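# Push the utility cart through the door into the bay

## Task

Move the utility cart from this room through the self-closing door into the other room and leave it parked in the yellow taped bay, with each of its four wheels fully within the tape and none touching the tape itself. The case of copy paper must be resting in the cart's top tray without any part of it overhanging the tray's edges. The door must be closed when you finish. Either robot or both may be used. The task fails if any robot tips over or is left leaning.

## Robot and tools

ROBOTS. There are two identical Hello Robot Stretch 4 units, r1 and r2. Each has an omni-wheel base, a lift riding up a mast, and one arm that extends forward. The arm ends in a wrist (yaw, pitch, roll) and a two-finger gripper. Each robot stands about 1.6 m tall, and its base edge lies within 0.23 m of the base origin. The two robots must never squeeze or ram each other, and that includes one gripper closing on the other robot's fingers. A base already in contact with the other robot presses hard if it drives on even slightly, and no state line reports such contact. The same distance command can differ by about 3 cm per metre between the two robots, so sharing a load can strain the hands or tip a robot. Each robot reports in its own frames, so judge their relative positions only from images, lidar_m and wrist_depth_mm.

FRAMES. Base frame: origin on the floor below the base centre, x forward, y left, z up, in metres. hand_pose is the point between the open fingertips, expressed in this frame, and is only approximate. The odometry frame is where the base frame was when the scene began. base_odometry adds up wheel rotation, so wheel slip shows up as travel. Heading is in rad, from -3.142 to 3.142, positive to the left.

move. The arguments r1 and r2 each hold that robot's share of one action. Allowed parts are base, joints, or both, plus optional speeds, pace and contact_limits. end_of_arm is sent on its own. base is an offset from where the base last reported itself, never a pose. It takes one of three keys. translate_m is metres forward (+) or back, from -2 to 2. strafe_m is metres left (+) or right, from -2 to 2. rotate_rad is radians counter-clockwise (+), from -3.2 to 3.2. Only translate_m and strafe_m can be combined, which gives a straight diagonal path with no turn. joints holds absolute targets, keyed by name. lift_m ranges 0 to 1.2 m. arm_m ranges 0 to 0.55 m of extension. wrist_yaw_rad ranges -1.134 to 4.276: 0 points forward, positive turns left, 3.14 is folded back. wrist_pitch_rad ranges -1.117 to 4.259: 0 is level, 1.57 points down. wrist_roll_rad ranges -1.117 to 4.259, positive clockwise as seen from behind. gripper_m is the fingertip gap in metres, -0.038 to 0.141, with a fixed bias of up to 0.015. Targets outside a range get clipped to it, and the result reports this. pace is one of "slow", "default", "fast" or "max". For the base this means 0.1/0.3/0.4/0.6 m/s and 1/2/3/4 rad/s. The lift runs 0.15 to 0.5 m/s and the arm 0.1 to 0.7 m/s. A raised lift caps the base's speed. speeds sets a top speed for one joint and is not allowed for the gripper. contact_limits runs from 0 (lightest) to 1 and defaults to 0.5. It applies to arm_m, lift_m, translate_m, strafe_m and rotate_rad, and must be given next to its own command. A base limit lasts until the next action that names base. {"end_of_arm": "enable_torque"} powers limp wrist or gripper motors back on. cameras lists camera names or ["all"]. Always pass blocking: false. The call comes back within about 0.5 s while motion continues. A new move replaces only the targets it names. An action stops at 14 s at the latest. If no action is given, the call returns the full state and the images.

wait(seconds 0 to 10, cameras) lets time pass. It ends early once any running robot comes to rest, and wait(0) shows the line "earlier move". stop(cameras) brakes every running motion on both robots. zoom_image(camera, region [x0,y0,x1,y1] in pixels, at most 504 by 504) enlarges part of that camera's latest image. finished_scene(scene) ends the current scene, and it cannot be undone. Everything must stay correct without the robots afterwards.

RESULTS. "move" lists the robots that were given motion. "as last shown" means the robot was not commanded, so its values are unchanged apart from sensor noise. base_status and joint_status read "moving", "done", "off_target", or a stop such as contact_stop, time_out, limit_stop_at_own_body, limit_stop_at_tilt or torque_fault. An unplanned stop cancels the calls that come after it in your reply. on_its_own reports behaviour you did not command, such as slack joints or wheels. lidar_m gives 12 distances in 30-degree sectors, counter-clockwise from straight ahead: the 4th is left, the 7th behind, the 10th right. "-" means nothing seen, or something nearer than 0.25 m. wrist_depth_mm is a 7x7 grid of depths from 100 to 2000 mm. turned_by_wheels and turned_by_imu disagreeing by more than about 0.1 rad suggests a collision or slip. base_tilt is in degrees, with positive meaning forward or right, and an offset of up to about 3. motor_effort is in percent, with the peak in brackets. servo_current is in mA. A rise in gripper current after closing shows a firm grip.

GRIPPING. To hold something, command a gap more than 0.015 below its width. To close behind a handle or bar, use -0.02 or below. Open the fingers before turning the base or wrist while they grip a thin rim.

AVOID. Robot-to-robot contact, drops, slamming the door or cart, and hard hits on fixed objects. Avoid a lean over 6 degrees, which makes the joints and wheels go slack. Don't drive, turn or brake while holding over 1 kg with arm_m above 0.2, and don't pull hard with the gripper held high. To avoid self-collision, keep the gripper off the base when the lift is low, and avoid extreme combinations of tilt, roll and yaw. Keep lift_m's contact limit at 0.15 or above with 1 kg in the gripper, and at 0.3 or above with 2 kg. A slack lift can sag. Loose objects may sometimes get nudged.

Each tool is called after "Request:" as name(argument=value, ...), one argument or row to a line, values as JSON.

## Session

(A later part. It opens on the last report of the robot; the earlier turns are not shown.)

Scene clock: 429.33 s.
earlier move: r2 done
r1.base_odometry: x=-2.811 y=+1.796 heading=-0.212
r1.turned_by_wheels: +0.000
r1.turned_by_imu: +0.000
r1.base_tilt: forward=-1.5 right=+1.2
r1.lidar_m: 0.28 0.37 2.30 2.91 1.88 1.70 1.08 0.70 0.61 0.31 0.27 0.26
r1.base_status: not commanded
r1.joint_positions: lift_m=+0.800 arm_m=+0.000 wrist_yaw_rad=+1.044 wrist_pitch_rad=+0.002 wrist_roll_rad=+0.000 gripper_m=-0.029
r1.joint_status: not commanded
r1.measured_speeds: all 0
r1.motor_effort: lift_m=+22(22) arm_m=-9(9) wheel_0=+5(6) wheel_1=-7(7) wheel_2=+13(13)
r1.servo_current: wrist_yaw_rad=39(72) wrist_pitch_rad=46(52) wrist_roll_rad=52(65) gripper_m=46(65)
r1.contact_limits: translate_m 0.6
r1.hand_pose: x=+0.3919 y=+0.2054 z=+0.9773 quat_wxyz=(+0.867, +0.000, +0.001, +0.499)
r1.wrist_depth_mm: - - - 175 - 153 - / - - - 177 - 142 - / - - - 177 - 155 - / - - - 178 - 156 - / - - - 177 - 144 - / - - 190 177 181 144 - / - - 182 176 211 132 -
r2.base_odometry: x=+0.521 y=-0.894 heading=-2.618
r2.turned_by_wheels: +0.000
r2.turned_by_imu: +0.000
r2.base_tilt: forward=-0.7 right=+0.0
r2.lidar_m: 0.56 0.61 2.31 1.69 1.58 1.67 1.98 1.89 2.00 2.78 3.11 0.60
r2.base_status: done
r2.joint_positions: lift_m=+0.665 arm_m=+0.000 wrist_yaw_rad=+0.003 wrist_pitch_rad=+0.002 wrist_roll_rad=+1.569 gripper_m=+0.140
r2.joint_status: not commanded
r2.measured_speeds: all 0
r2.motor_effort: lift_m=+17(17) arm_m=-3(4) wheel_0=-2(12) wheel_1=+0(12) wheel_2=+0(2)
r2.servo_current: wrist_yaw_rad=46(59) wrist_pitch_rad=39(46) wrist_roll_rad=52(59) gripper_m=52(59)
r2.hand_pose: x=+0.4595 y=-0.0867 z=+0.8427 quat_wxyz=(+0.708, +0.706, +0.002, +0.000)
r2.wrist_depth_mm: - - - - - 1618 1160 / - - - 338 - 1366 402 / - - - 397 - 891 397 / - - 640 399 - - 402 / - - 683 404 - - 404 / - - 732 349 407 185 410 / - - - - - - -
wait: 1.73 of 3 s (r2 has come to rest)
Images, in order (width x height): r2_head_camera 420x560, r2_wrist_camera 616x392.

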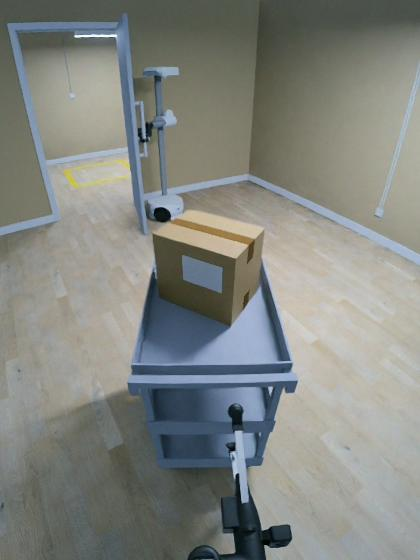

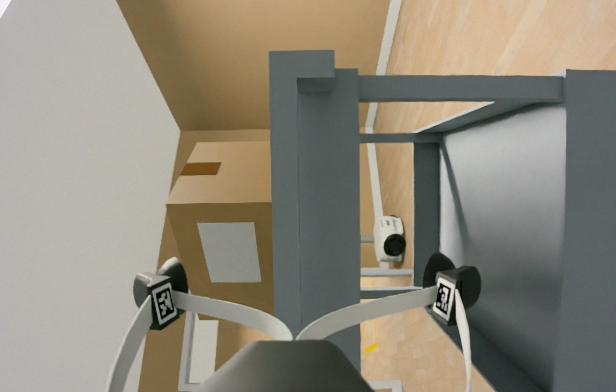

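Request:
move(
  blocking=false,
  r2={"base":{"translate_m":0.195,"strafe_m":0.055},"contact_limits":{"translate_m":0.1}},
)

Request:
wait(
  seconds=3,
)

Request:
move(
  blocking=false,
  r2={"joints":{"gripper_m":0.015}},
)

Request:
wait(
  seconds=2,
  cameras=["r2_head_camera","r2_wrist_camera"],
)

Scene clock: 435.03 s.
move: r2 moving
r1: as last shown
r1.contact_limits: translate_m 0.6
r2.base_odometry: x=+0.498 y=-0.917 heading=-2.618
r2.turned_by_wheels: +0.000
r2.turned_by_imu: +0.001
r2.base_tilt: forward=-0.6 right=+0.1
r2.lidar_m: 0.54 0.59 2.26 1.71 1.59 1.70 2.01 1.92 2.03 2.81 3.11 0.56
r2.base_status: translate_m moving; strafe_m moving
r2.joint_positions: lift_m=+0.665 arm_m=+0.000 wrist_yaw_rad=+0.003 wrist_pitch_rad=+0.002 wrist_roll_rad=+1.569 gripper_m=+0.140
r2.joint_status: not commanded
r2.measured_speeds: translate_m=+0.122 strafe_m=+0.035 rotate_rad=-0.001 lift_m=+0.000 arm_m=+0.000 wrist_yaw_rad=+0.000 wrist_pitch_rad=+0.000 wrist_roll_rad=+0.000
r2.motor_effort: lift_m=+17(17) arm_m=-4(4) wheel_0=+6(6) wheel_1=+7(10) wheel_2=-12(13)
r2.servo_current: wrist_yaw_rad=46(52) wrist_pitch_rad=46(46) wrist_roll_rad=59(59) gripper_m=52(59)
r2.contact_limits: translate_m 0.1
r2.hand_pose: x=+0.4595 y=-0.0867 z=+0.8427 quat_wxyz=(+0.708, +0.706, +0.002, +0.000)
r2.wrist_depth_mm: - - - - - 1661 1138 / - - - 312 377 609 377 / - - - 373 - - - / - - 609 375 - - - / - - 654 377 - - - / - - 699 322 379 185 - / - - - - - - -
pictures: none

Scene clock: 436.60 s.
earlier move: r2 done
r1.base_odometry: x=-2.811 y=+1.796 heading=-0.212
r1.turned_by_wheels: +0.000
r1.turned_by_imu: +0.000
r1.base_tilt: forward=-1.5 right=+1.2
r1.lidar_m: 0.29 0.36 2.27 2.91 1.86 1.70 1.07 0.70 0.60 0.36 0.27 0.25
r1.base_status: not commanded
r1.joint_positions: lift_m=+0.800 arm_m=+0.000 wrist_yaw_rad=+1.044 wrist_pitch_rad=+0.002 wrist_roll_rad=+0.000 gripper_m=-0.029
r1.joint_status: not commanded
r1.measured_speeds: all 0
r1.motor_effort: lift_m=+22(22) arm_m=-9(9) wheel_0=+5(6) wheel_1=-7(7) wheel_2=+13(13)
r1.servo_current: wrist_yaw_rad=39(72) wrist_pitch_rad=39(46) wrist_roll_rad=59(59) gripper_m=59(65)
r1.contact_limits: translate_m 0.6
r1.hand_pose: x=+0.3919 y=+0.2054 z=+0.9773 quat_wxyz=(+0.867, +0.000, +0.001, +0.499)
r1.wrist_depth_mm: - - - 175 - 153 - / - - - 178 - 142 - / - - - 177 - 155 - / - - - 178 - 156 - / - - - 177 - 143 - / - - 190 177 181 144 - / - - 182 176 211 132 -
r2.base_odometry: x=+0.379 y=-1.039 heading=-2.618
r2.turned_by_wheels: +0.000
r2.turned_by_imu: +0.000
r2.base_tilt: forward=-0.7 right=+0.0
r2.lidar_m: 0.40 0.42 2.33 1.74 1.63 1.72 2.16 2.10 2.21 3.04 3.08 0.41
r2.base_status: done
r2.joint_positions: lift_m=+0.665 arm_m=+0.000 wrist_yaw_rad=+0.001 wrist_pitch_rad=+0.002 wrist_roll_rad=+1.569 gripper_m=+0.140
r2.joint_status: not commanded
r2.measured_speeds: all 0
r2.motor_effort: lift_m=+17(17) arm_m=-3(4) wheel_0=+4(9) wheel_1=+2(10) wheel_2=-5(13)
r2.servo_current: wrist_yaw_rad=33(65) wrist_pitch_rad=46(46) wrist_roll_rad=46(59) gripper_m=52(59)
r2.contact_limits: translate_m 0.1
r2.hand_pose: x=+0.4594 y=-0.0871 z=+0.8427 quat_wxyz=(+0.708, +0.706, +0.001, +0.000)
r2.wrist_depth_mm: - - - 217 218 1708 1160 / - - - 219 220 1708 - / - - 477 220 220 820 - / - 469 452 222 223 820 - / - - 504 224 225 820 - / - - 185 166 225 187 - / - - - - - 1863 -
wait: 1.57 of 3 s (r2 has come to rest)
pictures: none

Scene clock: 437.10 s.
move: r2 moving
r1: as last shown
r1.contact_limits: translate_m 0.6
r2.base_odometry: x=+0.379 y=-1.039 heading=-2.618
r2.turned_by_wheels: +0.000
r2.turned_by_imu: +0.000
r2.base_tilt: forward=-0.7 right=+0.1
r2.lidar_m: 0.39 0.43 2.32 1.73 1.62 1.71 2.15 2.09 2.18 3.05 3.08 0.41
r2.base_status: not commanded
r2.joint_positions: lift_m=+0.665 arm_m=+0.000 wrist_yaw_rad=+0.001 wrist_pitch_rad=+0.002 wrist_roll_rad=+1.569 gripper_m=+0.128
r2.joint_status: gripper_m moving
r2.measured_speeds: all 0
r2.motor_effort: lift_m=+17(17) arm_m=-3(4) wheel_0=+4(4) wheel_1=+2(2) wheel_2=-5(5)
r2.servo_current: wrist_yaw_rad=46(59) wrist_pitch_rad=39(46) wrist_roll_rad=52(59) gripper_m=91(91)
r2.contact_limits: translate_m 0.1
r2.hand_pose: x=+0.4594 y=-0.0871 z=+0.8427 quat_wxyz=(+0.708, +0.706, +0.001, +0.000)
r2.wrist_depth_mm: - - - 219 220 1661 1205 / - - - 220 221 1537 - / - - 480 221 223 831 - / - 473 452 223 224 820 - / - - 500 224 225 831 - / - - 181 227 219 - - / - - - - - 1863 -
pictures: none

Scene clock: 438.77 s.
earlier move: r2 done
r1.base_odometry: x=-2.811 y=+1.796 heading=-0.212
r1.turned_by_wheels: +0.000
r1.turned_by_imu: +0.000
r1.base_tilt: forward=-1.5 right=+1.3
r1.lidar_m: 0.28 0.39 2.26 2.91 1.90 1.70 1.09 0.70 0.62 0.38 0.26 0.25
r1.base_status: not commanded
r1.joint_positions: lift_m=+0.800 arm_m=+0.000 wrist_yaw_rad=+1.044 wrist_pitch_rad=+0.002 wrist_roll_rad=+0.000 gripper_m=-0.029
r1.joint_status: not commanded
r1.measured_speeds: all 0
r1.motor_effort: lift_m=+22(22) arm_m=-9(9) wheel_0=+5(6) wheel_1=-7(7) wheel_2=+13(13)
r1.servo_current: wrist_yaw_rad=52(72) wrist_pitch_rad=39(46) wrist_roll_rad=59(72) gripper_m=59(65)
r1.contact_limits: translate_m 0.6
r1.hand_pose: x=+0.3919 y=+0.2054 z=+0.9773 quat_wxyz=(+0.867, +0.000, +0.001, +0.499)
r1.wrist_depth_mm: - - - 175 - 153 - / - - - 177 - 142 - / - - - 177 - 156 - / - - - 177 - 156 - / - - - 176 - 144 - / - - 189 177 181 144 - / - - 181 175 210 132 -
r2.base_odometry: x=+0.379 y=-1.039 heading=-2.618
r2.turned_by_wheels: +0.000
r2.turned_by_imu: +0.000
r2.base_tilt: forward=-0.7 right=+0.0
r2.lidar_m: 0.41 0.43 2.33 1.73 1.63 1.72 2.17 2.08 2.18 3.09 3.08 0.43
r2.base_status: not commanded
r2.joint_positions: lift_m=+0.665 arm_m=+0.000 wrist_yaw_rad=+0.001 wrist_pitch_rad=-0.001 wrist_roll_rad=+1.569 gripper_m=+0.016
r2.joint_status: all done
r2.measured_speeds: all 0
r2.motor_effort: lift_m=+17(17) arm_m=-4(4) wheel_0=+1(4) wheel_1=-1(2) wheel_2=+1(5)
r2.servo_current: wrist_yaw_rad=46(65) wrist_pitch_rad=39(52) wrist_roll_rad=39(59) gripper_m=65(280)
r2.contact_limits: translate_m 0.1
r2.hand_pose: x=+0.4594 y=-0.0871 z=+0.8436 quat_wxyz=(+0.708, +0.706, +0.000, +0.001)
r2.wrist_depth_mm: - - - 175 231 1808 1229 / - - - 233 234 1756 - / - - 525 236 236 820 - / - - 480 237 236 820 - / - - 535 210 239 842 - / - - 190 182 186 - - / - - - - - 1983 525
wait: 1.67 of 2 s (r2 has come to rest)
Images, in order (width x height): r2_head_camera 420x560, r2_wrist_camera 616x392.

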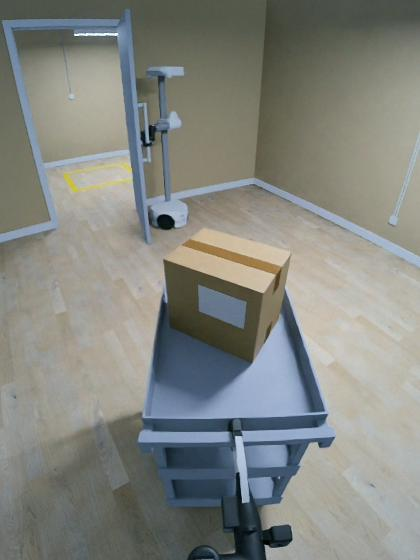

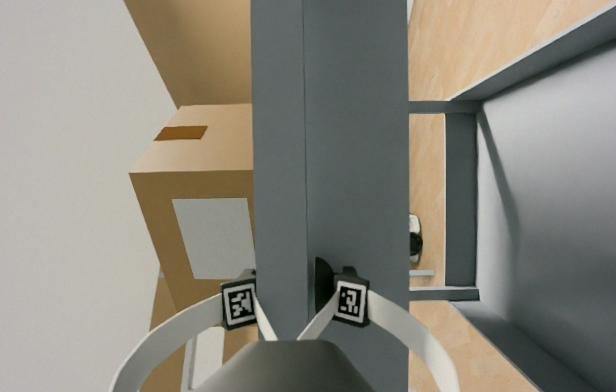

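Request:
move(
  blocking=false,
  r2={"base":{"translate_m":0.4},"pace":"slow"},
)

Request:
wait(
  seconds=6,
)

Request:
move(
  blocking=false,
  r2={"base":{"strafe_m":-0.1},"pace":"slow"},
)

Request:
wait(
  seconds=3,
)

Request:
move(
  blocking=false,
  r2={"base":{"rotate_rad":0.2},"pace":"slow"},
)

Request:
wait(
  seconds=3,
  cameras=["r2_head_camera"],
)

Scene clock: 458.73 s.
move: r2 moving
r1: as last shown
r1.contact_limits: translate_m 0.6
r2.base_odometry: x=+0.369 y=-1.045 heading=-2.618
r2.turned_by_wheels: +0.000
r2.turned_by_imu: +0.001
r2.base_tilt: forward=-0.7 right=+0.1
r2.lidar_m: 0.40 0.43 2.35 1.74 1.64 1.74 2.20 2.11 2.22 3.09 3.08 0.44
r2.base_status: translate_m moving
r2.joint_positions: lift_m=+0.665 arm_m=+0.000 wrist_yaw_rad=+0.001 wrist_pitch_rad=-0.001 wrist_roll_rad=+1.569 gripper_m=+0.016
r2.joint_status: not commanded
r2.measured_speeds: translate_m=+0.048 strafe_m=+0.000 rotate_rad=+0.000 lift_m=+0.000 arm_m=+0.000 wrist_yaw_rad=+0.000 wrist_pitch_rad=+0.000 wrist_roll_rad=+0.000
r2.motor_effort: lift_m=+17(17) arm_m=-4(4) wheel_0=+7(9) wheel_1=+6(7) wheel_2=-10(13)
r2.servo_current: wrist_yaw_rad=39(52) wrist_pitch_rad=39(46) wrist_roll_rad=39(59) gripper_m=65(65)
r2.hand_pose: x=+0.4594 y=-0.0871 z=+0.8436 quat_wxyz=(+0.708, +0.706, +0.000, +0.001)
r2.wrist_depth_mm: - - - 175 231 1756 1182 / - - - 233 234 1756 - / - - 530 236 236 820 - / - - 480 237 236 831 - / - - 535 210 238 842 - / - - 189 182 186 - - / - - - - 241 1921 525
pictures: none

Scene clock: 463.53 s.
earlier move: r2 done
r1.base_odometry: x=-2.811 y=+1.796 heading=-0.212
r1.turned_by_wheels: +0.000
r1.turned_by_imu: +0.000
r1.base_tilt: forward=-1.5 right=+1.2
r1.lidar_m: 0.27 0.38 1.86 2.93 1.89 1.71 1.07 0.70 0.60 0.38 0.27 0.25
r1.base_status: not commanded
r1.joint_positions: lift_m=+0.800 arm_m=+0.000 wrist_yaw_rad=+1.044 wrist_pitch_rad=+0.002 wrist_roll_rad=+0.000 gripper_m=-0.029
r1.joint_status: not commanded
r1.measured_speeds: all 0
r1.motor_effort: lift_m=+22(23) arm_m=-9(9) wheel_0=+5(6) wheel_1=-7(7) wheel_2=+13(13)
r1.servo_current: wrist_yaw_rad=46(78) wrist_pitch_rad=39(52) wrist_roll_rad=65(65) gripper_m=52(65)
r1.contact_limits: translate_m 0.6
r1.hand_pose: x=+0.3919 y=+0.2054 z=+0.9773 quat_wxyz=(+0.867, +0.000, +0.001, +0.499)
r1.wrist_depth_mm: - - - 175 - 153 - / - - - 177 - 142 - / - - - 177 - 155 - / - - - 177 - 156 - / - - - 176 - 144 - / - - 190 177 181 144 - / - - 181 175 211 132 -
r2.base_odometry: x=+0.033 y=-1.239 heading=-2.618
r2.turned_by_wheels: -0.001
r2.turned_by_imu: +0.000
r2.base_tilt: forward=-0.7 right=+0.1
r2.lidar_m: 0.40 0.40 2.63 1.95 1.83 1.94 2.53 2.46 2.58 2.98 2.89 0.42
r2.base_status: done
r2.joint_positions: lift_m=+0.665 arm_m=+0.000 wrist_yaw_rad=-0.002 wrist_pitch_rad=-0.001 wrist_roll_rad=+1.569 gripper_m=+0.015
r2.joint_status: not commanded
r2.measured_speeds: all 0
r2.motor_effort: lift_m=+17(17) arm_m=-4(4) wheel_0=+0(12) wheel_1=+3(10) wheel_2=-6(14)
r2.servo_current: wrist_yaw_rad=46(59) wrist_pitch_rad=33(46) wrist_roll_rad=46(65) gripper_m=59(72)
r2.hand_pose: x=+0.4591 y=-0.0880 z=+0.8436 quat_wxyz=(+0.708, +0.706, -0.001, +0.000)
r2.wrist_depth_mm: - - - 244 243 1708 1255 / - - - 243 242 1756 - / - - 591 241 242 788 - / - - 484 242 241 820 - / - - 517 201 241 831 - / - - 190 182 185 - - / - - - - 237 1921 -
wait: 4.80 of 6 s (r2 has come to rest)
pictures: none

Scene clock: 464.03 s.
move: r2 moving
r1: as last shown
r1.contact_limits: translate_m 0.6
r2.base_odometry: x=+0.026 y=-1.226 heading=-2.618
r2.turned_by_wheels: +0.000
r2.turned_by_imu: +0.000
r2.base_tilt: forward=-0.7 right=+0.1
r2.lidar_m: 0.39 0.41 2.63 1.96 1.86 1.95 2.51 2.42 2.56 2.98 2.87 0.44
r2.base_status: strafe_m moving
r2.joint_positions: lift_m=+0.665 arm_m=+0.000 wrist_yaw_rad=-0.001 wrist_pitch_rad=-0.001 wrist_roll_rad=+1.569 gripper_m=+0.015
r2.joint_status: not commanded
r2.measured_speeds: translate_m=+0.000 strafe_m=-0.056 rotate_rad=-0.002 lift_m=+0.000 arm_m=+0.000 wrist_yaw_rad=+0.022 wrist_pitch_rad=-0.001 wrist_roll_rad=+0.000
r2.motor_effort: lift_m=+17(17) arm_m=-4(4) wheel_0=+8(10) wheel_1=-5(9) wheel_2=+0(5)
r2.servo_current: wrist_yaw_rad=39(52) wrist_pitch_rad=39(46) wrist_roll_rad=52(59) gripper_m=72(72)
r2.hand_pose: x=+0.4592 y=-0.0876 z=+0.8436 quat_wxyz=(+0.708, +0.706, -0.001, +0.000)
r2.wrist_depth_mm: - - - 240 240 1808 1281 / - - - 182 239 1808 - / - - 574 240 239 778 - / - - 480 241 240 820 - / - - 521 210 240 831 - / - - 190 181 186 - - / - - - - 239 1921 -
pictures: none

Scene clock: 465.70 s.
earlier move: r2 done
r1.base_odometry: x=-2.811 y=+1.796 heading=-0.212
r1.turned_by_wheels: +0.000
r1.turned_by_imu: +0.000
r1.base_tilt: forward=-1.6 right=+1.2
r1.lidar_m: 0.27 0.37 1.87 2.95 1.89 1.69 1.05 0.69 0.59 0.36 0.27 0.25
r1.base_status: not commanded
r1.joint_positions: lift_m=+0.800 arm_m=+0.000 wrist_yaw_rad=+1.044 wrist_pitch_rad=+0.002 wrist_roll_rad=+0.000 gripper_m=-0.029
r1.joint_status: not commanded
r1.measured_speeds: all 0
r1.motor_effort: lift_m=+22(22) arm_m=-9(9) wheel_0=+5(7) wheel_1=-7(7) wheel_2=+13(13)
r1.servo_current: wrist_yaw_rad=59(72) wrist_pitch_rad=39(46) wrist_roll_rad=46(65) gripper_m=59(65)
r1.contact_limits: translate_m 0.6
r1.hand_pose: x=+0.3919 y=+0.2054 z=+0.9773 quat_wxyz=(+0.867, +0.000, +0.001, +0.499)
r1.wrist_depth_mm: - - - 174 - 153 - / - - - 177 - 142 - / - - - 177 - 156 - / - - - 177 - 156 - / - - - 176 - 144 - / - - 189 177 181 144 - / - - 182 175 211 132 -
r2.base_odometry: x=-0.017 y=-1.152 heading=-2.618
r2.turned_by_wheels: +0.000
r2.turned_by_imu: +0.000
r2.base_tilt: forward=-0.7 right=+0.0
r2.lidar_m: 0.39 0.40 2.70 2.01 1.91 2.02 2.49 2.40 2.54 2.89 2.80 0.48
r2.base_status: done
r2.joint_positions: lift_m=+0.665 arm_m=+0.000 wrist_yaw_rad=+0.005 wrist_pitch_rad=-0.001 wrist_roll_rad=+1.569 gripper_m=+0.015
r2.joint_status: not commanded
r2.measured_speeds: all 0
r2.motor_effort: lift_m=+17(17) arm_m=-4(4) wheel_0=+6(14) wheel_1=-3(9) wheel_2=+0(5)
r2.servo_current: wrist_yaw_rad=52(59) wrist_pitch_rad=39(52) wrist_roll_rad=46(59) gripper_m=65(72)
r2.hand_pose: x=+0.4597 y=-0.0861 z=+0.8436 quat_wxyz=(+0.708, +0.706, +0.001, +0.002)
r2.wrist_depth_mm: - - - 260 265 1537 1060 / - - - 256 258 1756 530 / - - - 251 254 831 - / - - 508 247 248 842 - / - - 496 187 242 831 - / - - 192 182 186 809 - / - - 574 - - - -
wait: 1.67 of 3 s (r2 has come to rest)
pictures: none

Scene clock: 466.20 s.
move: r2 moving
r1: as last shown
r1.contact_limits: translate_m 0.6
r2.base_odometry: x=-0.017 y=-1.152 heading=-2.497
r2.turned_by_wheels: +0.121
r2.turned_by_imu: +0.117
r2.base_tilt: forward=-0.7 right=+0.1
r2.lidar_m: 0.39 0.43 2.47 1.95 1.89 2.10 2.43 2.40 2.62 2.84 2.78 0.41
r2.base_status: rotate_rad moving
r2.joint_positions: lift_m=+0.665 arm_m=+0.000 wrist_yaw_rad=-0.008 wrist_pitch_rad=-0.001 wrist_roll_rad=+1.569 gripper_m=+0.015
r2.joint_status: not commanded
r2.measured_speeds: translate_m=+0.003 strafe_m=+0.001 rotate_rad=+0.415 lift_m=+0.000 arm_m=+0.000 wrist_yaw_rad=-0.002 wrist_pitch_rad=+0.000 wrist_roll_rad=+0.000
r2.motor_effort: lift_m=+17(17) arm_m=-4(4) wheel_0=-8(12) wheel_1=-6(9) wheel_2=-14(15)
r2.servo_current: wrist_yaw_rad=59(65) wrist_pitch_rad=39(46) wrist_roll_rad=39(52) gripper_m=59(65)
r2.hand_pose: x=+0.4586 y=-0.0897 z=+0.8436 quat_wxyz=(+0.708, +0.706, -0.003, -0.002)
r2.wrist_depth_mm: - - - 244 244 1708 1229 / - - - 243 243 1756 - / - - 597 241 241 788 - / - - 484 241 240 788 - / - - 504 208 239 831 - / - - 188 181 186 - - / - - - - - 1921 -
pictures: none

Scene clock: 466.87 s.
earlier move: r2 done
r1.base_odometry: x=-2.811 y=+1.796 heading=-0.212
r1.turned_by_wheels: +0.000
r1.turned_by_imu: +0.000
r1.base_tilt: forward=-1.5 right=+1.2
r1.lidar_m: 0.28 0.38 1.83 2.92 1.89 1.71 1.09 0.66 0.60 0.34 0.27 0.26
r1.base_status: not commanded
r1.joint_positions: lift_m=+0.800 arm_m=+0.000 wrist_yaw_rad=+1.044 wrist_pitch_rad=+0.002 wrist_roll_rad=+0.000 gripper_m=-0.029
r1.joint_status: not commanded
r1.measured_speeds: all 0
r1.motor_effort: lift_m=+22(22) arm_m=-9(9) wheel_0=+6(6) wheel_1=-7(7) wheel_2=+13(13)
r1.servo_current: wrist_yaw_rad=39(72) wrist_pitch_rad=39(52) wrist_roll_rad=33(59) gripper_m=59(65)
r1.contact_limits: translate_m 0.6
r1.hand_pose: x=+0.3919 y=+0.2054 z=+0.9773 quat_wxyz=(+0.867, +0.000, +0.001, +0.499)
r1.wrist_depth_mm: - - - 174 - 153 - / - - - 177 - 142 - / - - - 177 - 155 - / - - - 177 - 156 - / - - - 176 - 144 - / - - 190 177 181 144 - / - - 181 175 211 132 -
r2.base_odometry: x=-0.017 y=-1.152 heading=-2.420
r2.turned_by_wheels: +0.077
r2.turned_by_imu: +0.075
r2.base_tilt: forward=-0.7 right=+0.1
r2.lidar_m: 0.40 0.47 2.35 1.96 1.93 2.20 2.41 2.38 2.73 2.81 2.82 0.41
r2.base_status: done
r2.joint_positions: lift_m=+0.665 arm_m=+0.000 wrist_yaw_rad=-0.003 wrist_pitch_rad=-0.001 wrist_roll_rad=+1.569 gripper_m=+0.015
r2.joint_status: not commanded
r2.measured_speeds: all 0
r2.motor_effort: lift_m=+17(17) arm_m=-4(4) wheel_0=-7(12) wheel_1=-6(9) wheel_2=-8(15)
r2.servo_current: wrist_yaw_rad=46(65) wrist_pitch_rad=39(46) wrist_roll_rad=39(52) gripper_m=59(72)
r2.hand_pose: x=+0.4590 y=-0.0883 z=+0.8436 quat_wxyz=(+0.708, +0.706, -0.002, -0.001)
r2.wrist_depth_mm: - - - 215 216 1756 - / - - 591 220 222 798 - / - - 466 225 227 820 - / - - 496 230 233 831 - / - - 574 210 238 - - / - - 190 182 186 1983 - / - - - - 245 1808 492
wait: 0.67 of 3 s (r2 has come to rest)
Images, in order (width x height): r2_head_camera 420x560.

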